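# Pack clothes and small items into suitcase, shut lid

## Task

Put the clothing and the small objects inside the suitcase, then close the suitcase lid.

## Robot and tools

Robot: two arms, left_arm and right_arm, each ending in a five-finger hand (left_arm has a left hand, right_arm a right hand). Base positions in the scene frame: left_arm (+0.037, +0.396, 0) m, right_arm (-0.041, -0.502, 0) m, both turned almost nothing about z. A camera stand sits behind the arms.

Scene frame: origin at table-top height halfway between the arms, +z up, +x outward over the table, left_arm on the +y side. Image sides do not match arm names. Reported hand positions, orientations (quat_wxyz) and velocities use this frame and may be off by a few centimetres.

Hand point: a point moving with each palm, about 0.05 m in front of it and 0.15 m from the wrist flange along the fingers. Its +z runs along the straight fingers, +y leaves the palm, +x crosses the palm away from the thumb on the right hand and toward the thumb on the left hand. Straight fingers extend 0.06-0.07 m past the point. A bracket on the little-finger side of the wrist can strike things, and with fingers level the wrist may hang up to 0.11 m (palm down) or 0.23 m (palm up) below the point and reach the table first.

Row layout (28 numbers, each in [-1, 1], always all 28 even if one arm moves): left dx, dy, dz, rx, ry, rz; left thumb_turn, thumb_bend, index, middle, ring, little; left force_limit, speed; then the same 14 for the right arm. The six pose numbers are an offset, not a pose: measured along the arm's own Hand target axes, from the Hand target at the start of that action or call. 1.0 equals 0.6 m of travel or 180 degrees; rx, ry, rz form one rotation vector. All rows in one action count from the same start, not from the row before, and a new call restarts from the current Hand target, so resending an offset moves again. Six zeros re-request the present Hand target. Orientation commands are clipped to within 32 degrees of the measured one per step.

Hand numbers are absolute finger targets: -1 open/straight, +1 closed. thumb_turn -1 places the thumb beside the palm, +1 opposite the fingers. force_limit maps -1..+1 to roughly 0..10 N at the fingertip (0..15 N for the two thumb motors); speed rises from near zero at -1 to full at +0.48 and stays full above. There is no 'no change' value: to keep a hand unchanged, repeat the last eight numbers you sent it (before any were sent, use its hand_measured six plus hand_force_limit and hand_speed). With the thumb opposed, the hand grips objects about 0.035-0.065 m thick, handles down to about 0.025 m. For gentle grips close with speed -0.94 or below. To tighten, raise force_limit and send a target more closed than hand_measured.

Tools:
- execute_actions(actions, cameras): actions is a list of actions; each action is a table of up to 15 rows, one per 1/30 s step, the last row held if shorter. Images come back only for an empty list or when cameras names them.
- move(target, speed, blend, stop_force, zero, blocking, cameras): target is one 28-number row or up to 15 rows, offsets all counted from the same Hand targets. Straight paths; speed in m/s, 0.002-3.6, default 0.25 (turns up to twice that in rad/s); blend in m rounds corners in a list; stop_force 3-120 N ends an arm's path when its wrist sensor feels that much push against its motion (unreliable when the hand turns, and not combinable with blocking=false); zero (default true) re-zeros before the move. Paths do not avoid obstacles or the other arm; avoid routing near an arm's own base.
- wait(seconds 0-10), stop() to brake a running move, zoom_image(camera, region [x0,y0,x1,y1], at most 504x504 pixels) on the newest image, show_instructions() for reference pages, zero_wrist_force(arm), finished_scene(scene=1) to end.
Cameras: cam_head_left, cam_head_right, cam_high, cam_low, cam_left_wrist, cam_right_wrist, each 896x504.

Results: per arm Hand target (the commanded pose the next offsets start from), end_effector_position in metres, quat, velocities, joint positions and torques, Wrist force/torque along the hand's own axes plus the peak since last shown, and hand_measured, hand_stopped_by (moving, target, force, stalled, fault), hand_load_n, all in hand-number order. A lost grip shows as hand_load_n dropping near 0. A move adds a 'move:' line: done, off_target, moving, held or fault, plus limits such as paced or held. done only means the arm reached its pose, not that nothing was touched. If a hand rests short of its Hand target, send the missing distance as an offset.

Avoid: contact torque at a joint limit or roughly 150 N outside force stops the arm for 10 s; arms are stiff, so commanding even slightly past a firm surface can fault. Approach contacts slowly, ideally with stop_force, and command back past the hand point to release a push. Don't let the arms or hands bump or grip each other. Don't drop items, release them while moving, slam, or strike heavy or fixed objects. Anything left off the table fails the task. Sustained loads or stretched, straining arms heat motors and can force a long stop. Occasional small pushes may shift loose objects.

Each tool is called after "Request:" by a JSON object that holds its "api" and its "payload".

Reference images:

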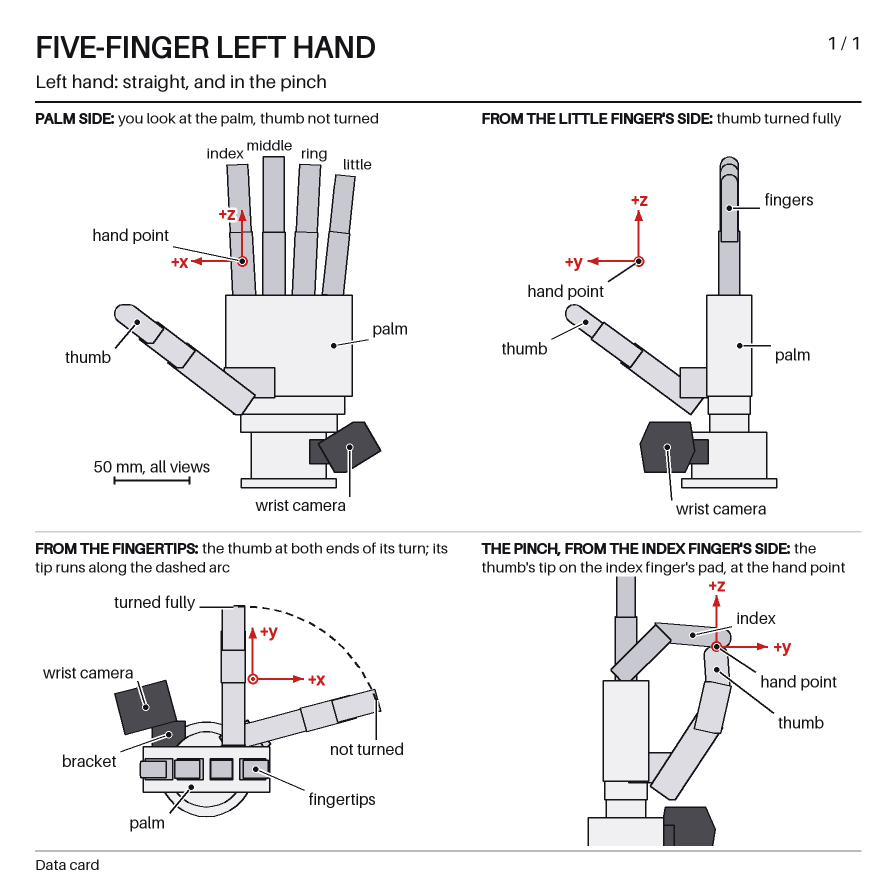

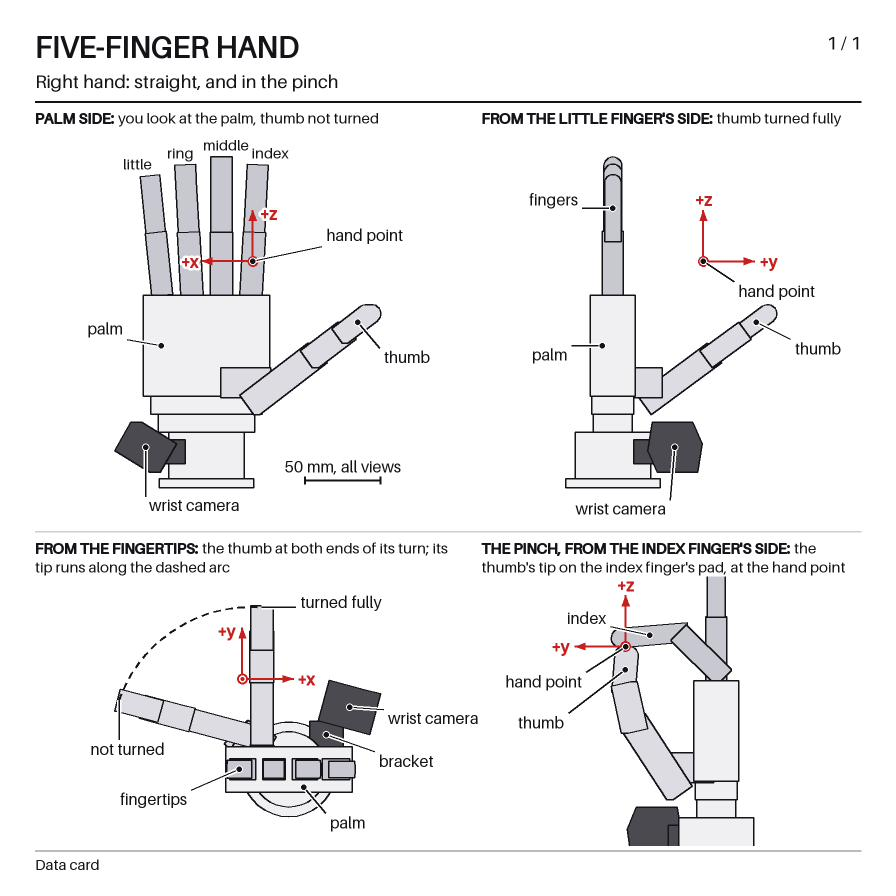

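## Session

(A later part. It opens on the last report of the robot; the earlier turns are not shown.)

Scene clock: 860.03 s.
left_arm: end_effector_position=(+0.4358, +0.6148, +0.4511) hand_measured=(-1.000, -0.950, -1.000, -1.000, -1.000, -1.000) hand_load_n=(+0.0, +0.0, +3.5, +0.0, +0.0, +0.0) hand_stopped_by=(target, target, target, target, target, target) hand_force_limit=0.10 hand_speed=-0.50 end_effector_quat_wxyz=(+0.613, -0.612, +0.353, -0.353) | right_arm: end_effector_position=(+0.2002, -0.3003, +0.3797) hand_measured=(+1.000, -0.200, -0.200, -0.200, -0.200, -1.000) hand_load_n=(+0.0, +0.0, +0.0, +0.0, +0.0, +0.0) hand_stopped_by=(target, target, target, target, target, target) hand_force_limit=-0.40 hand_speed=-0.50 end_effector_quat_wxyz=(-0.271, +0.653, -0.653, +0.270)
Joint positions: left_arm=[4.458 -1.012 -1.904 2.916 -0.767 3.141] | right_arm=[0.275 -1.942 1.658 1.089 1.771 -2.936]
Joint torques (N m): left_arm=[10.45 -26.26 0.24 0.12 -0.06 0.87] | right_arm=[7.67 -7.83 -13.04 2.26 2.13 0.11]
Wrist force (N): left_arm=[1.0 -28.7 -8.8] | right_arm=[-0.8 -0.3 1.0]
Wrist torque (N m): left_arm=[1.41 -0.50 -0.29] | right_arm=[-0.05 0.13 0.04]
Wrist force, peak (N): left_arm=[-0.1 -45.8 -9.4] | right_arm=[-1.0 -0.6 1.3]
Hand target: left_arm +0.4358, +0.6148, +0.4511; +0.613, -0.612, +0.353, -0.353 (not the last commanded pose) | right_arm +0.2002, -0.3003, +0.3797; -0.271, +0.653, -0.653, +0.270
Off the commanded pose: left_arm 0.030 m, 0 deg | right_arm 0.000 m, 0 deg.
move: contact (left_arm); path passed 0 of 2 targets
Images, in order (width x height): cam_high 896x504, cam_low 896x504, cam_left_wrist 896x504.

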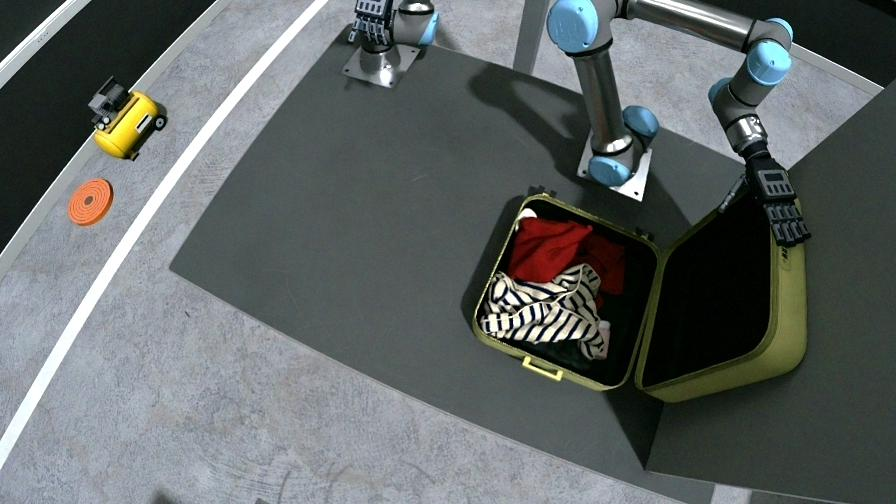

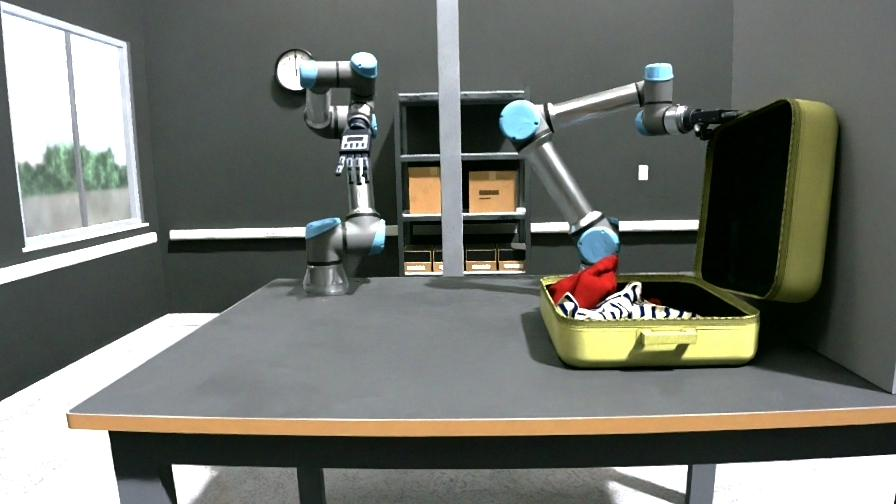

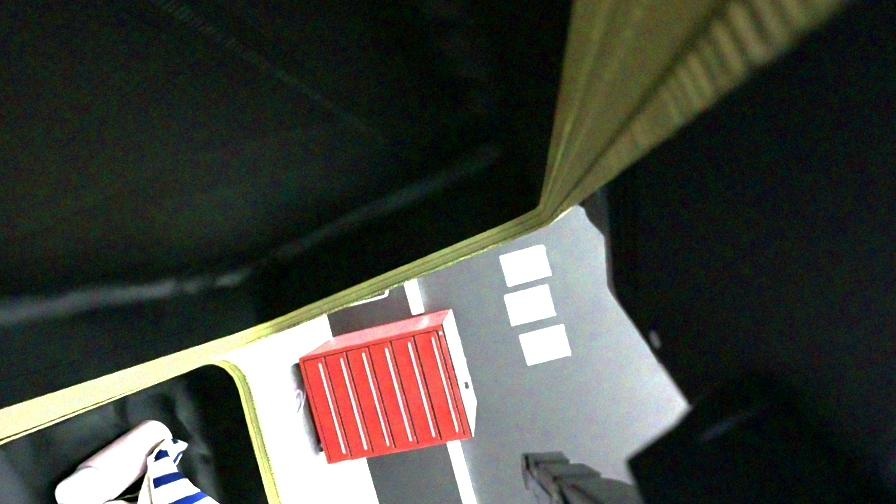

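Request:
{"api": "move", "payload": {"target": [0.0433,-0.014,-0.025,0,0,0,-1,-0.95,-1,-1,-1,-1,0.1,-0.5,0,0,0,0,0,0,1,-0.2,-0.2,-0.2,-0.2,-1,-0.4,-0.5], "speed": 0.03, "stop_force": 40, "cameras": ["cam_low","cam_left_wrist","cam_high"]}}

Scene clock: 863.00 s.
left_arm: end_effector_position=(+0.4358, +0.5848, +0.4595) hand_measured=(-1.000, -0.950, -1.000, -1.000, -1.000, -1.000) hand_load_n=(+0.0, +0.0, +0.0, +0.0, +0.0, +0.0) hand_stopped_by=(target, target, target, target, target, target) hand_force_limit=0.10 hand_speed=-0.50 end_effector_quat_wxyz=(+0.613, -0.612, +0.353, -0.353) | right_arm: end_effector_position=(+0.2002, -0.3003, +0.3797) hand_measured=(+1.000, -0.200, -0.200, -0.200, -0.200, -1.000) hand_load_n=(+0.0, +0.0, +0.0, +0.0, +0.0, +0.0) hand_stopped_by=(target, target, target, target, target, target) hand_force_limit=-0.40 hand_speed=-0.50 end_effector_quat_wxyz=(-0.271, +0.653, -0.653, +0.270)
Joint positions: left_arm=[4.403 -0.965 -1.899 2.865 -0.821 3.141] | right_arm=[0.275 -1.942 1.658 1.089 1.771 -2.936]
Joint torques (N m): left_arm=[12.87 -16.12 18.24 3.87 1.59 2.68] | right_arm=[6.62 -8.96 -13.54 2.24 2.17 0.25]
Wrist force (N): left_arm=[-0.3 0.2 0.1] | right_arm=[-0.9 -0.5 1.2]
Wrist torque (N m): left_arm=[-0.03 -0.16 -0.29] | right_arm=[-0.08 0.14 0.02]
Wrist force, peak (N): left_arm=[0.8 -30.2 -8.9] | right_arm=[-0.9 -0.7 1.4]
Hand target: left_arm +0.4358, +0.5848, +0.4595; +0.613, -0.612, +0.353, -0.353 | right_arm +0.2002, -0.3003, +0.3797; -0.271, +0.653, -0.653, +0.270
Off the commanded pose: left_arm 0.000 m, 0 deg | right_arm 0.000 m, 0 deg.
move: done
Images, in order (width x height): cam_high 896x504, cam_low 896x504, cam_left_wrist 896x504.

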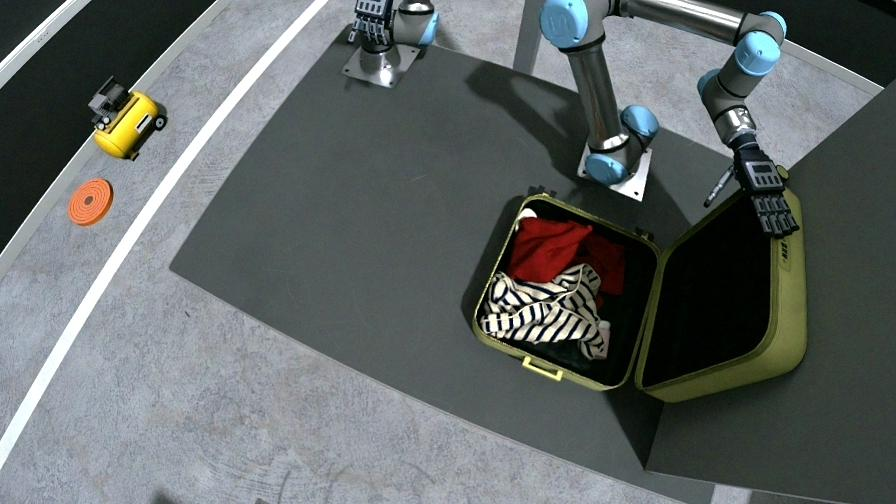

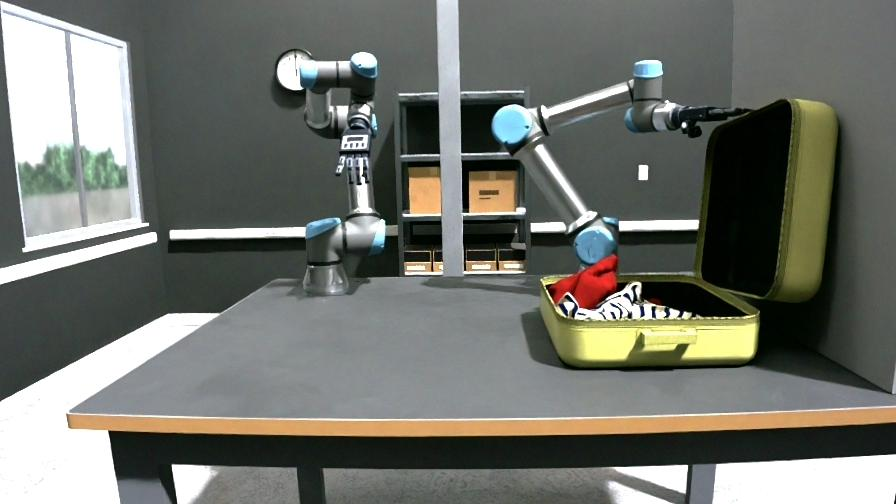

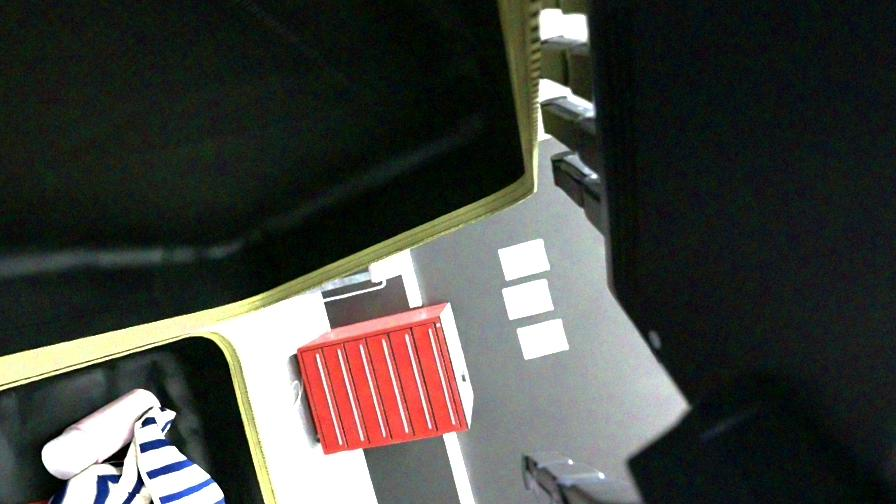

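Request:
{"api": "move", "payload": {"target": [[0,-0.1,0,0,0,0,-1,-0.95,-1,-1,-1,-1,0.1,-0.5,0,0,0,0,0,0,1,-0.2,-0.2,-0.2,-0.2,-1,-0.4,-0.5],[0.1227,-0.1,-0.0708,0,-0.0833,0,-1,-0.95,-1,-1,-1,-1,0.1,-0.5,0,0,0,0,0,0,1,-0.2,-0.2,-0.2,-0.2,-1,-0.4,-0.5],[0.1227,-0.0617,-0.0708,0,-0.0833,0,1,-0.95,-1,-1,-1,-1,0.1,-0.5,0,0,0,0,0,0,1,-0.2,-0.2,-0.2,-0.2,-1,-0.4,-0.5]], "speed": 0.12, "cameras": ["cam_low","cam_left_wrist","cam_high"]}}

Scene clock: 896.17 s.
left_arm: end_effector_position=(+0.4359, +0.4998, +0.4964) hand_measured=(+1.000, -0.950, -1.000, -1.000, -1.000, -1.000) hand_load_n=(-0.5, +0.0, +0.0, +0.0, +0.0, -0.5) hand_stopped_by=(target, target, target, target, target, target) hand_force_limit=0.10 hand_speed=-0.50 end_effector_quat_wxyz=(+0.654, -0.653, +0.270, -0.271) | right_arm: end_effector_position=(+0.2002, -0.3003, +0.3797) hand_measured=(+1.000, -0.200, -0.200, -0.200, -0.200, -1.000) hand_load_n=(+0.5, +0.0, +0.0, +0.0, -0.5, -0.5) hand_stopped_by=(target, target, target, target, target, target) hand_force_limit=-0.40 hand_speed=-0.50 end_effector_quat_wxyz=(-0.271, +0.653, -0.653, +0.270)
Joint positions: left_arm=[3.579 -1.046 -1.769 2.815 -1.908 3.142] | right_arm=[0.275 -1.942 1.658 1.089 1.771 -2.936]
Joint torques (N m): left_arm=[-10.85 -13.23 15.84 3.81 1.64 2.36] | right_arm=[6.25 -8.12 -13.88 2.25 2.16 0.38]
Wrist force (N): left_arm=[-0.2 -0.3 0.2] | right_arm=[-0.9 -0.6 1.0]
Wrist torque (N m): left_arm=[-0.11 -0.18 -0.32] | right_arm=[-0.07 0.14 0.02]
Wrist force, peak (N): left_arm=[-1.6 0.2 0.7] | right_arm=[-1.2 -0.5 1.4]
Hand target: left_arm +0.4359, +0.4998, +0.4964; +0.654, -0.653, +0.270, -0.271 | right_arm +0.2002, -0.3003, +0.3797; -0.271, +0.653, -0.653, +0.270
Off the commanded pose: left_arm 0.000 m, 0 deg | right_arm 0.000 m, 0 deg.
move: done
Images, in order (width x height): cam_high 896x504, cam_low 896x504, cam_left_wrist 896x504.

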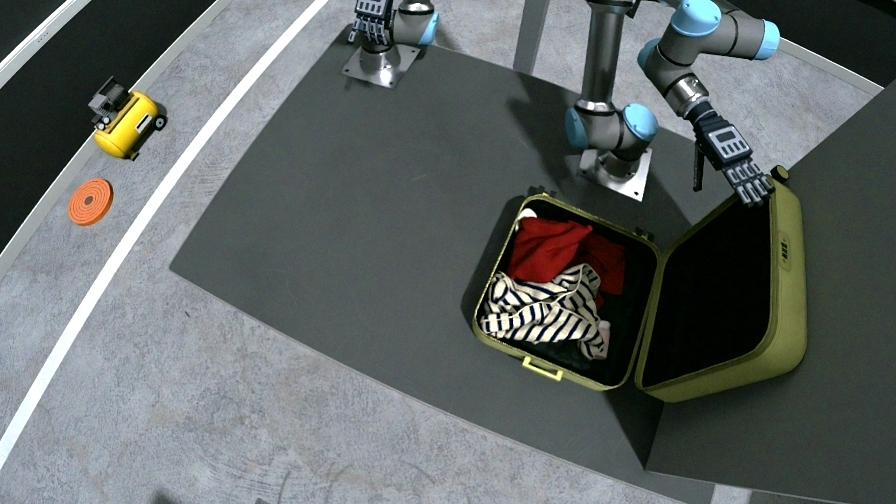

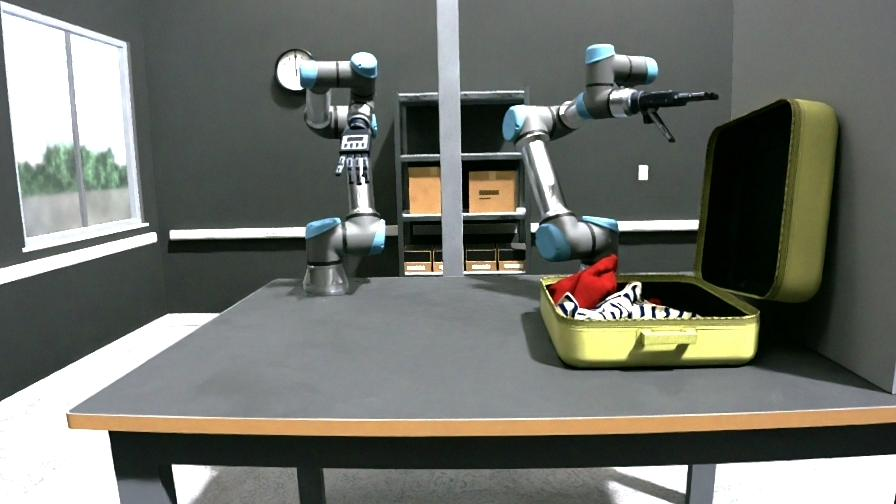

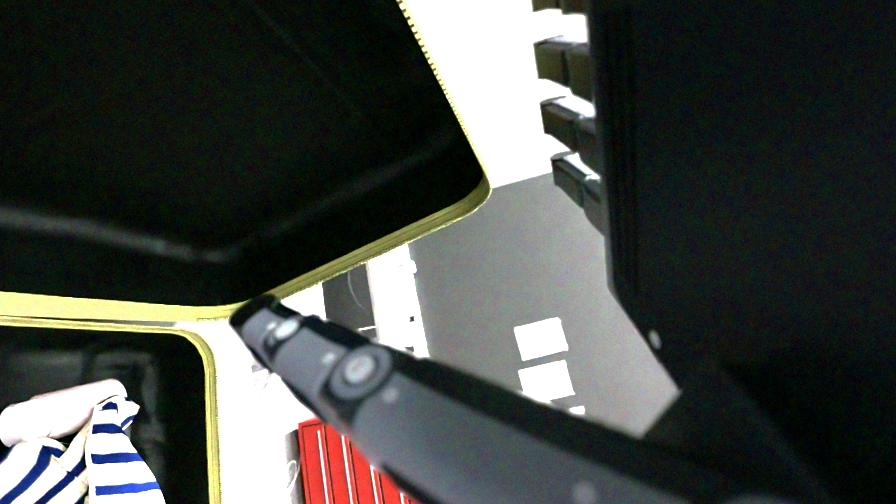

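Request:
{"api": "execute_actions", "payload": {"actions": []}}

Scene clock: 900.57 s.
left_arm: end_effector_position=(+0.4359, +0.4998, +0.4964) hand_measured=(+1.000, -0.950, -1.000, -1.000, -1.000, -1.000) hand_load_n=(+0.0, +0.0, +0.0, +0.0, +0.0, +0.0) hand_stopped_by=(target, target, target, target, target, target) hand_force_limit=0.10 hand_speed=-0.50 end_effector_quat_wxyz=(+0.654, -0.653, +0.270, -0.271) | right_arm: end_effector_position=(+0.2002, -0.3003, +0.3797) hand_measured=(+1.000, -0.200, -0.200, -0.200, -0.200, -1.000) hand_load_n=(+0.0, +0.0, +0.0, +0.0, +0.0, +0.0) hand_stopped_by=(target, target, target, target, target, target) hand_force_limit=-0.40 hand_speed=-0.50 end_effector_quat_wxyz=(-0.271, +0.653, -0.653, +0.270)
Joint positions: left_arm=[3.579 -1.046 -1.769 2.815 -1.908 3.142] | right_arm=[0.275 -1.942 1.658 1.089 1.771 -2.936]
Joint velocities: within noise
Joint torques (N m): left_arm=[-9.7 -12.9 19.3 3.49 1.57 2.58] | right_arm=[6.97 -7.9 -13.06 2.3 2.03 0.16]
Wrist force (N): left_arm=[-0.4 -0.2 -0.1] | right_arm=[-1.0 -0.5 1.2]
Wrist torque (N m): left_arm=[-0.09 -0.16 -0.34] | right_arm=[-0.08 0.14 0.02]
Wrist force, peak (N): left_arm=[-0.5 -0.1 0.2] | right_arm=[-1.0 -0.6 1.4]
Hand target: left_arm +0.4359, +0.4998, +0.4964; +0.654, -0.653, +0.270, -0.271 | right_arm +0.2002, -0.3003, +0.3797; -0.271, +0.653, -0.653, +0.270
Off the commanded pose: left_arm 0.000 m, 0 deg | right_arm 0.000 m, 0 deg.

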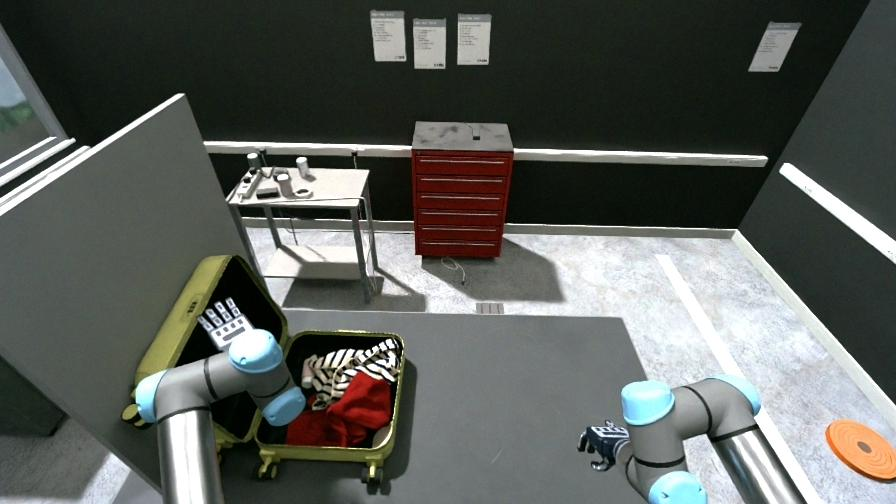

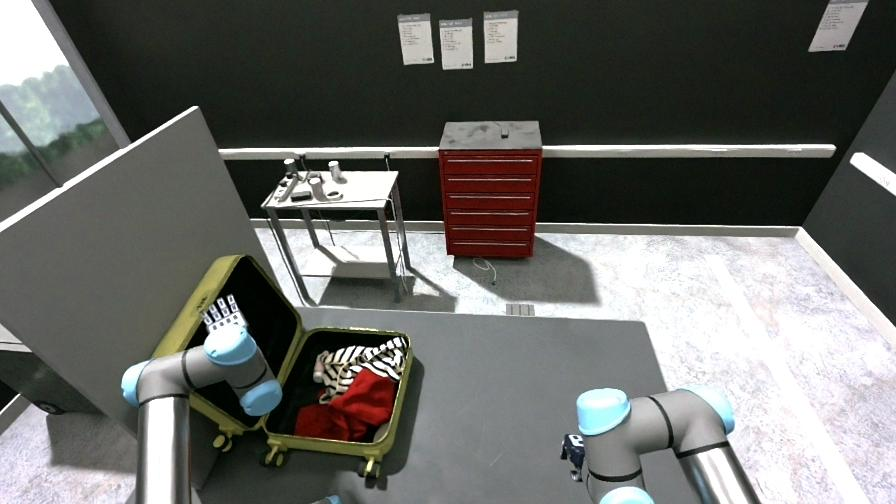

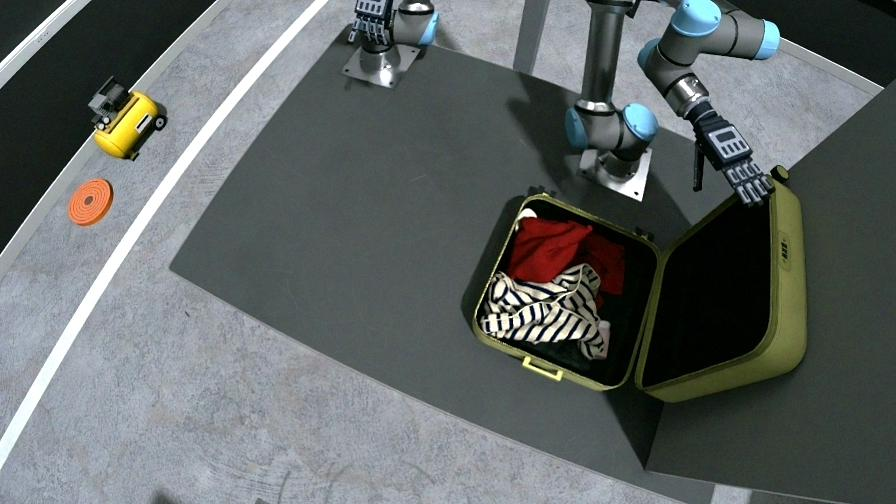

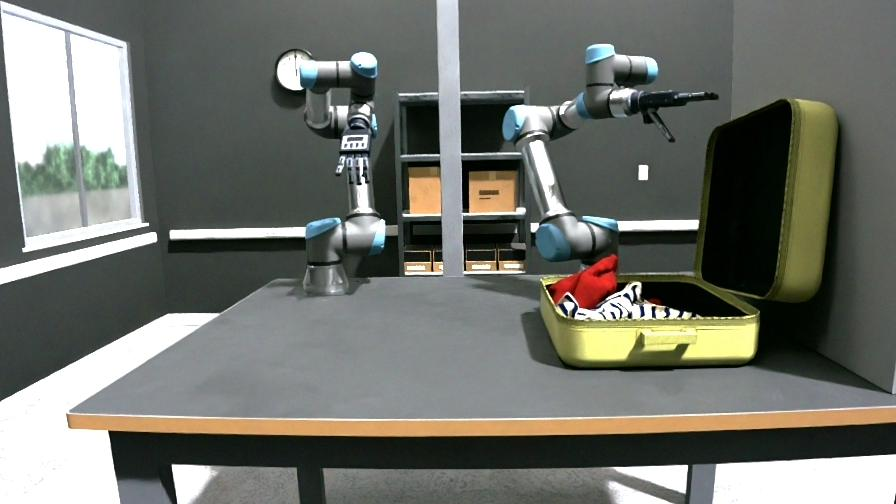

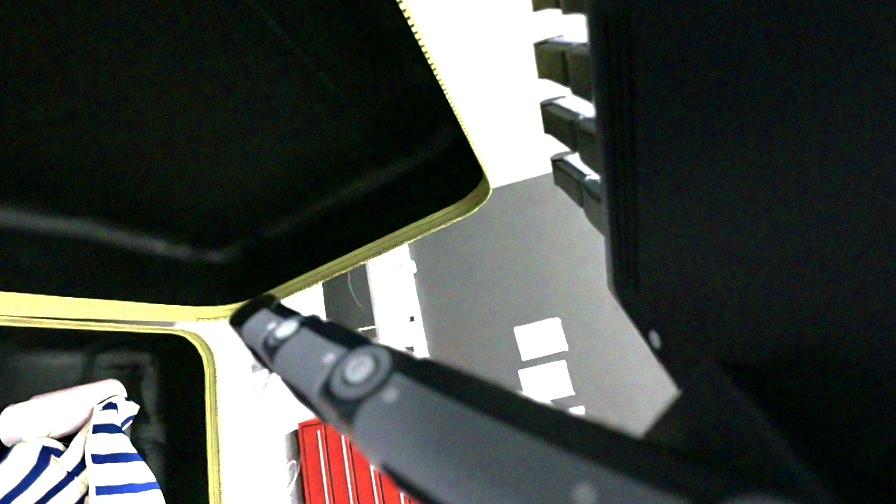

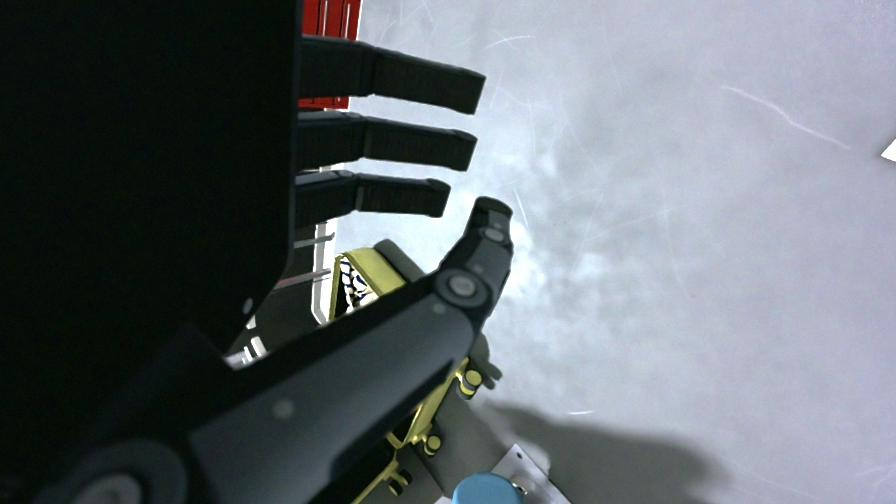

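Request:
{"api": "zoom_image", "payload": {"camera": "cam_high", "region": [560, 80, 840, 420]}}

Request:
{"api": "zoom_image", "payload": {"camera": "cam_head_left", "region": [100, 230, 420, 500]}}

Scaled by 1.482.

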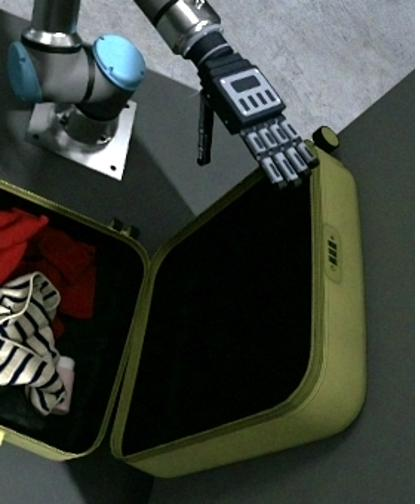

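Scaled by 1.575.

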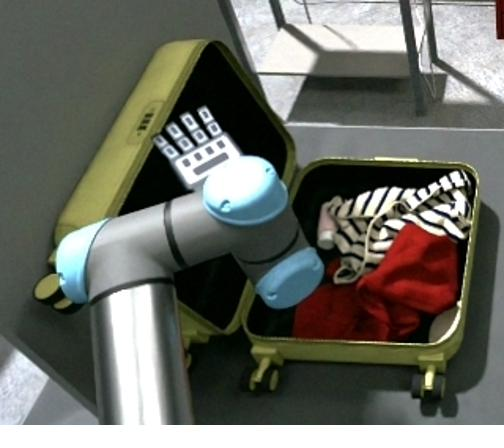

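Request:
{"api": "move", "payload": {"target": [-0.1544,-0.026,0.1638,0,0,0, 1,-0.95,-1,-1,-1,-1,0.1,-0.5, 0,0,0,0,0,0, 1,-0.2,-0.2,-0.2,-0.2,-1,-0.4,-0.5], "speed": 0.06, "stop_force": 6, "cameras": ["all"]}}

Scene clock: 917.03 s.
left_arm: end_effector_position=(+0.4398, +0.6348, +0.5121) hand_measured=(+1.000, -0.950, -1.000, -1.000, -1.000, -1.000) hand_load_n=(+0.0, +0.0, +0.0, +0.0, +0.0, +0.0) hand_stopped_by=(target, target, target, target, target, target) hand_force_limit=0.10 hand_speed=-0.50 end_effector_quat_wxyz=(+0.654, -0.653, +0.270, -0.271) | right_arm: end_effector_position=(+0.2002, -0.3003, +0.3797) hand_measured=(+1.000, -0.200, -0.200, -0.200, -0.200, -1.000) hand_load_n=(+0.0, +0.0, +0.0, +0.0, +0.0, +0.0) hand_stopped_by=(target, target, target, target, target, target) hand_force_limit=-0.40 hand_speed=-0.50 end_effector_quat_wxyz=(-0.271, +0.653, -0.653, +0.270)
Joint positions: left_arm=[4.166 -1.098 -1.703 2.802 -1.321 3.141] | right_arm=[0.275 -1.942 1.658 1.089 1.771 -2.936]
Joint torques (N m): left_arm=[-11.05 14.2 14.17 -0.74 1.56 -1.96] | right_arm=[6.85 -8.69 -13.66 2.22 2.06 0.35]
Wrist force (N): left_arm=[-0.7 -0.1 0.1] | right_arm=[-0.6 -0.7 1.2]
Wrist torque (N m): left_arm=[-0.05 -0.11 -0.37] | right_arm=[-0.11 0.09 0.04]
Wrist force, peak (N): left_arm=[0.5 0.9 -1.8] | right_arm=[-1.0 -0.5 1.5]
Hand target: left_arm +0.4398, +0.6348, +0.5121; +0.654, -0.653, +0.270, -0.271 | right_arm +0.2002, -0.3003, +0.3797; -0.271, +0.653, -0.653, +0.270
Off the commanded pose: left_arm 0.000 m, 0 deg | right_arm 0.000 m, 0 deg.
move: done

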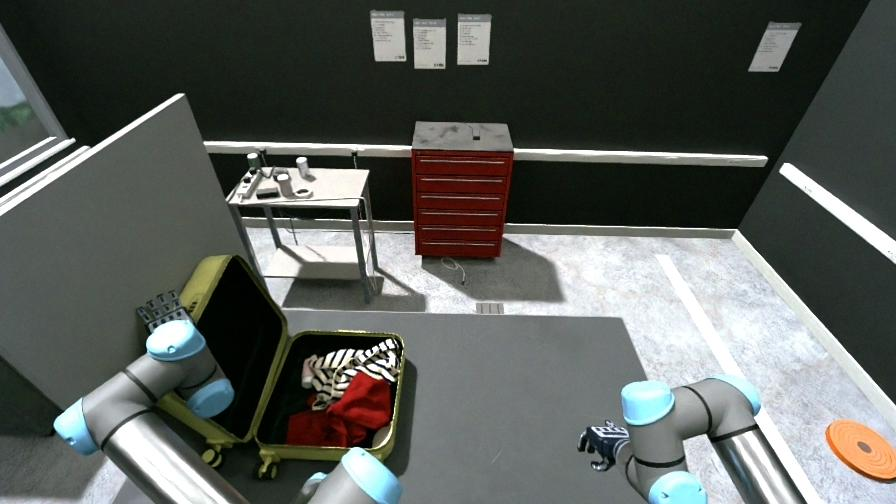

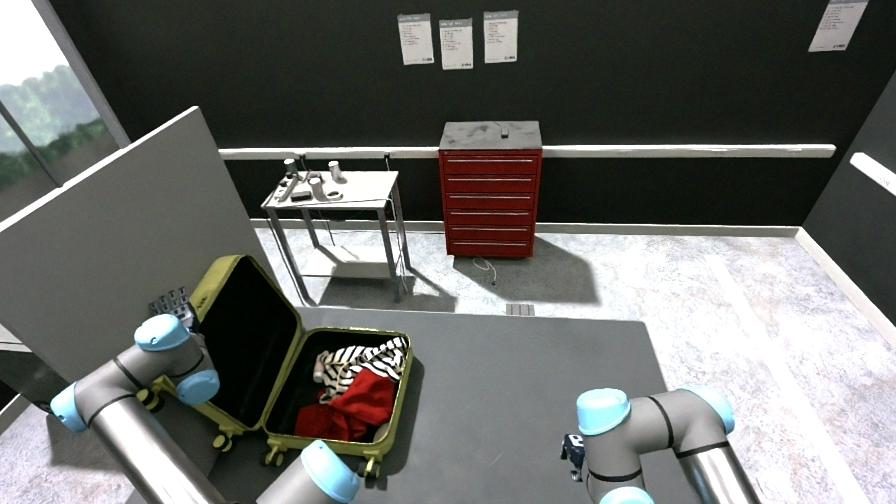

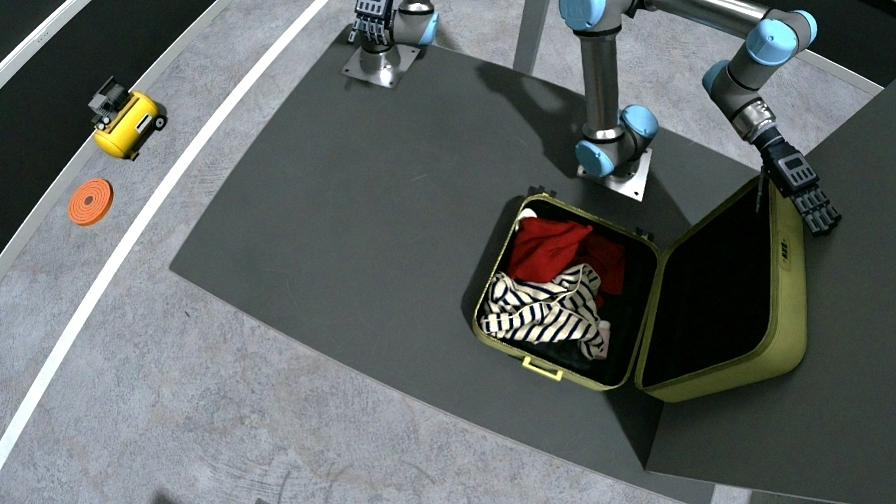

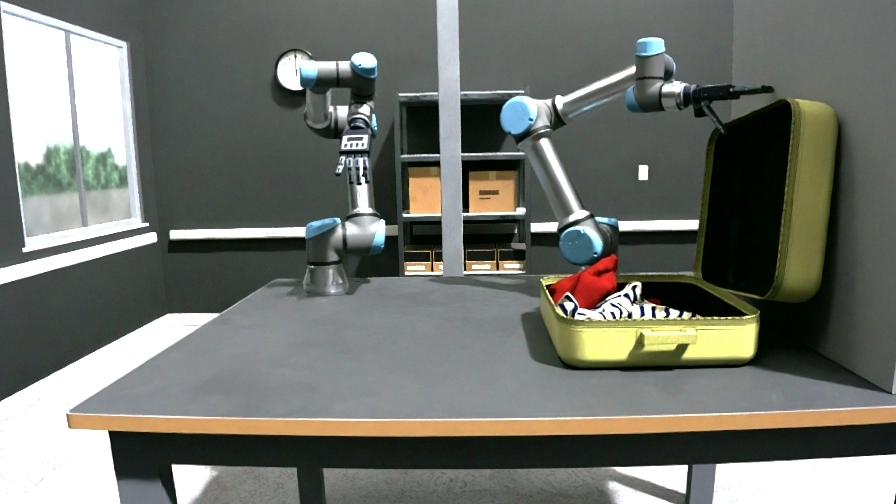

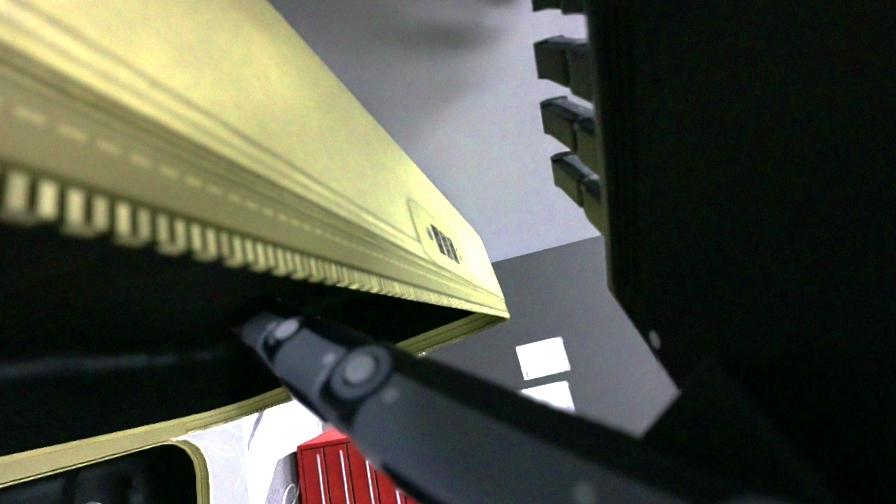

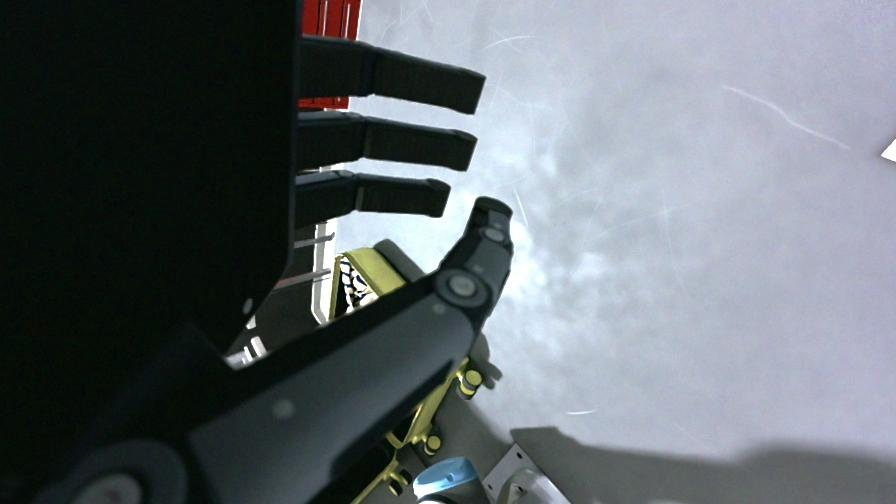

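Request:
{"api": "execute_actions", "payload": {"actions": [[[0,0,0,0,0,0, 1,-0.5,0.0,0.0,0.0,0.0,-0.3,-0.75, 0,0,0,0,0,0, 1,-0.2,-0.2,-0.2,-0.2,-1,-0.4,-0.5]]]}}

Request:
{"api": "wait", "payload": {"seconds": 2.0, "cameras": ["cam_left_wrist", "cam_high", "cam_low"]}}

Scene clock: 920.57 s.
left_arm: end_effector_position=(+0.4398, +0.6348, +0.5121) hand_measured=(+1.000, -0.516, +0.000, +0.000, +0.000, +0.000) hand_load_n=(+1.5, +5.5, +0.0, +0.0, +0.0, +0.5) hand_stopped_by=(target, force, target, target, target, target) hand_force_limit=-0.30 hand_speed=-0.75 end_effector_quat_wxyz=(+0.654, -0.653, +0.270, -0.271) | right_arm: end_effector_position=(+0.2002, -0.3003, +0.3797) hand_measured=(+1.000, -0.200, -0.200, -0.200, -0.200, -1.000) hand_load_n=(+0.0, +0.0, +0.0, +0.0, +0.0, +0.0) hand_stopped_by=(target, target, target, target, target, target) hand_force_limit=-0.40 hand_speed=-0.50 end_effector_quat_wxyz=(-0.271, +0.653, -0.653, +0.270)
Joint positions: left_arm=[4.166 -1.098 -1.703 2.802 -1.321 3.141] | right_arm=[0.275 -1.942 1.658 1.089 1.771 -2.936]
Joint torques (N m): left_arm=[-8.9 13.41 20.54 3.22 1.61 -0.15] | right_arm=[7.48 -7.53 -13.74 2.17 2.13 0.38]
Wrist force (N): left_arm=[-0.2 6.4 -4.1] | right_arm=[-0.7 -0.8 1.3]
Wrist torque (N m): left_arm=[0.21 -0.25 -0.50] | right_arm=[-0.11 0.10 0.03]
Wrist force, peak (N): left_arm=[0.1 8.9 -4.3] | right_arm=[-0.9 -0.6 1.4]
Hand target: left_arm +0.4398, +0.6348, +0.5121; +0.654, -0.653, +0.270, -0.271 | right_arm +0.2002, -0.3003, +0.3797; -0.271, +0.653, -0.653, +0.270
Off the commanded pose: left_arm 0.000 m, 0 deg | right_arm 0.000 m, 0 deg.
Step readings (end_effector_position of left_arm | right_arm):
0: (+0.4398, +0.6348, +0.5121) | (+0.2002, -0.3003, +0.3797)
1: (+0.4398, +0.6348, +0.5121) | (+0.2002, -0.3003, +0.3797)
2: (+0.4398, +0.6348, +0.5121) | (+0.2002, -0.3003, +0.3797)
4: (+0.4398, +0.6348, +0.5121) | (+0.2002, -0.3003, +0.3797)
8: (+0.4398, +0.6348, +0.5121) | (+0.2002, -0.3003, +0.3797)
15: (+0.4398, +0.6348, +0.5121) | (+0.2002, -0.3003, +0.3797)

Scene clock: 922.57 s.
left_arm: end_effector_position=(+0.4398, +0.6348, +0.5121) hand_measured=(+1.000, -0.516, +0.000, +0.000, +0.000, +0.000) hand_load_n=(+1.5, +5.5, +0.0, +0.0, +0.0, +0.0) hand_stopped_by=(target, force, target, target, target, target) hand_force_limit=-0.30 hand_speed=-0.75 end_effector_quat_wxyz=(+0.654, -0.653, +0.270, -0.271) | right_arm: end_effector_position=(+0.2002, -0.3003, +0.3797) hand_measured=(+1.000, -0.200, -0.200, -0.200, -0.200, -1.000) hand_load_n=(+0.0, +0.0, +0.0, -0.5, +0.0, +0.0) hand_stopped_by=(target, target, target, target, target, target) hand_force_limit=-0.40 hand_speed=-0.50 end_effector_quat_wxyz=(-0.271, +0.653, -0.653, +0.270)
Joint positions: left_arm=[4.166 -1.098 -1.703 2.802 -1.321 3.141] | right_arm=[0.275 -1.942 1.658 1.089 1.771 -2.936]
Joint torques (N m): left_arm=[-7.42 13.33 25.69 6.58 1.53 0.83] | right_arm=[7.01 -7.86 -13.52 2.32 1.99 0.34]
Wrist force (N): left_arm=[-0.3 7.6 -3.9] | right_arm=[-0.8 -0.6 1.3]
Wrist torque (N m): left_arm=[0.25 -0.21 -0.52] | right_arm=[-0.10 0.12 0.03]
Wrist force, peak (N): left_arm=[-0.1 8.8 -4.1] | right_arm=[-0.9 -0.8 1.3]
Hand target: left_arm +0.4398, +0.6348, +0.5121; +0.654, -0.653, +0.270, -0.271 | right_arm +0.2002, -0.3003, +0.3797; -0.271, +0.653, -0.653, +0.270
Off the commanded pose: left_arm 0.000 m, 0 deg | right_arm 0.000 m, 0 deg.
wait: 2.00 s; at rest by 0.17 s
Images, in order (width x height): cam_high 896x504, cam_low 896x504, cam_left_wrist 896x504.

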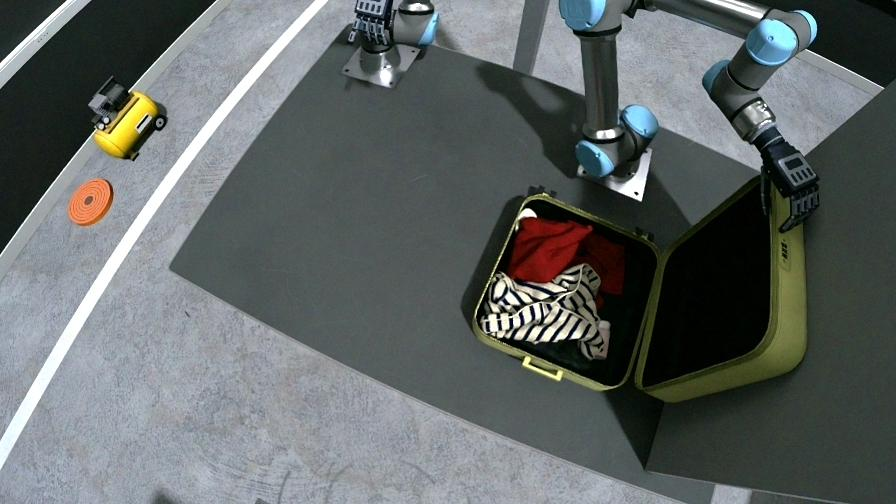

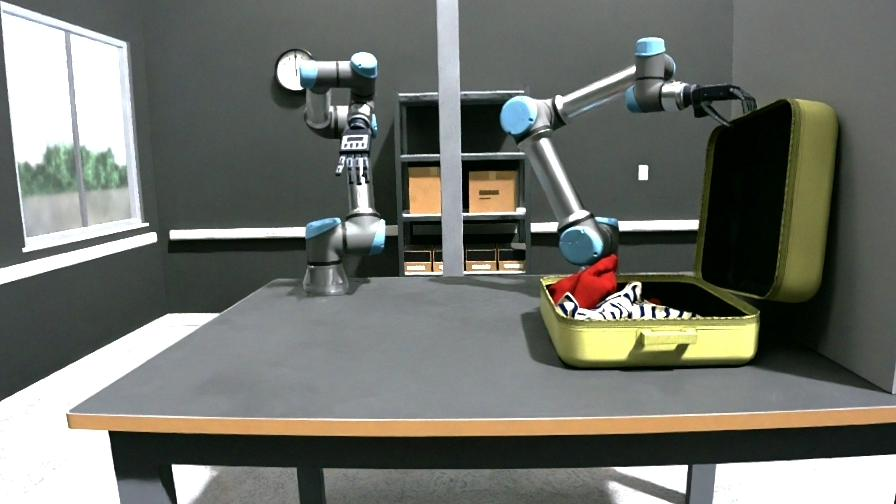

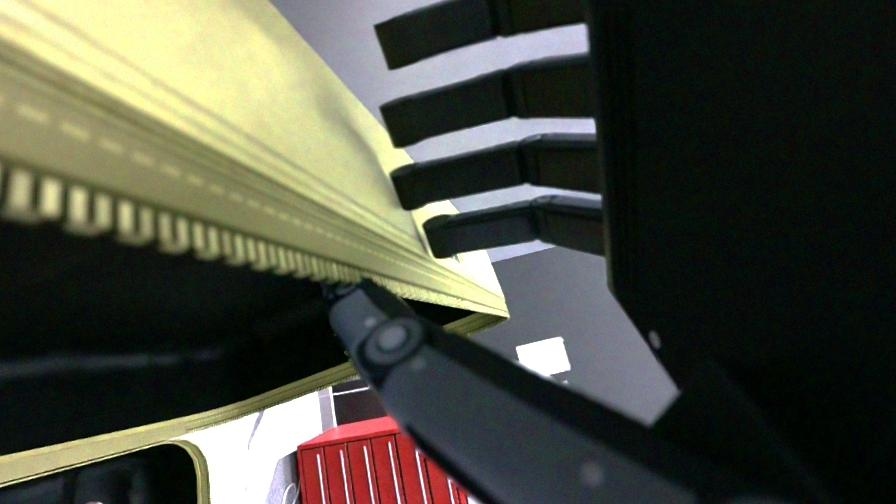

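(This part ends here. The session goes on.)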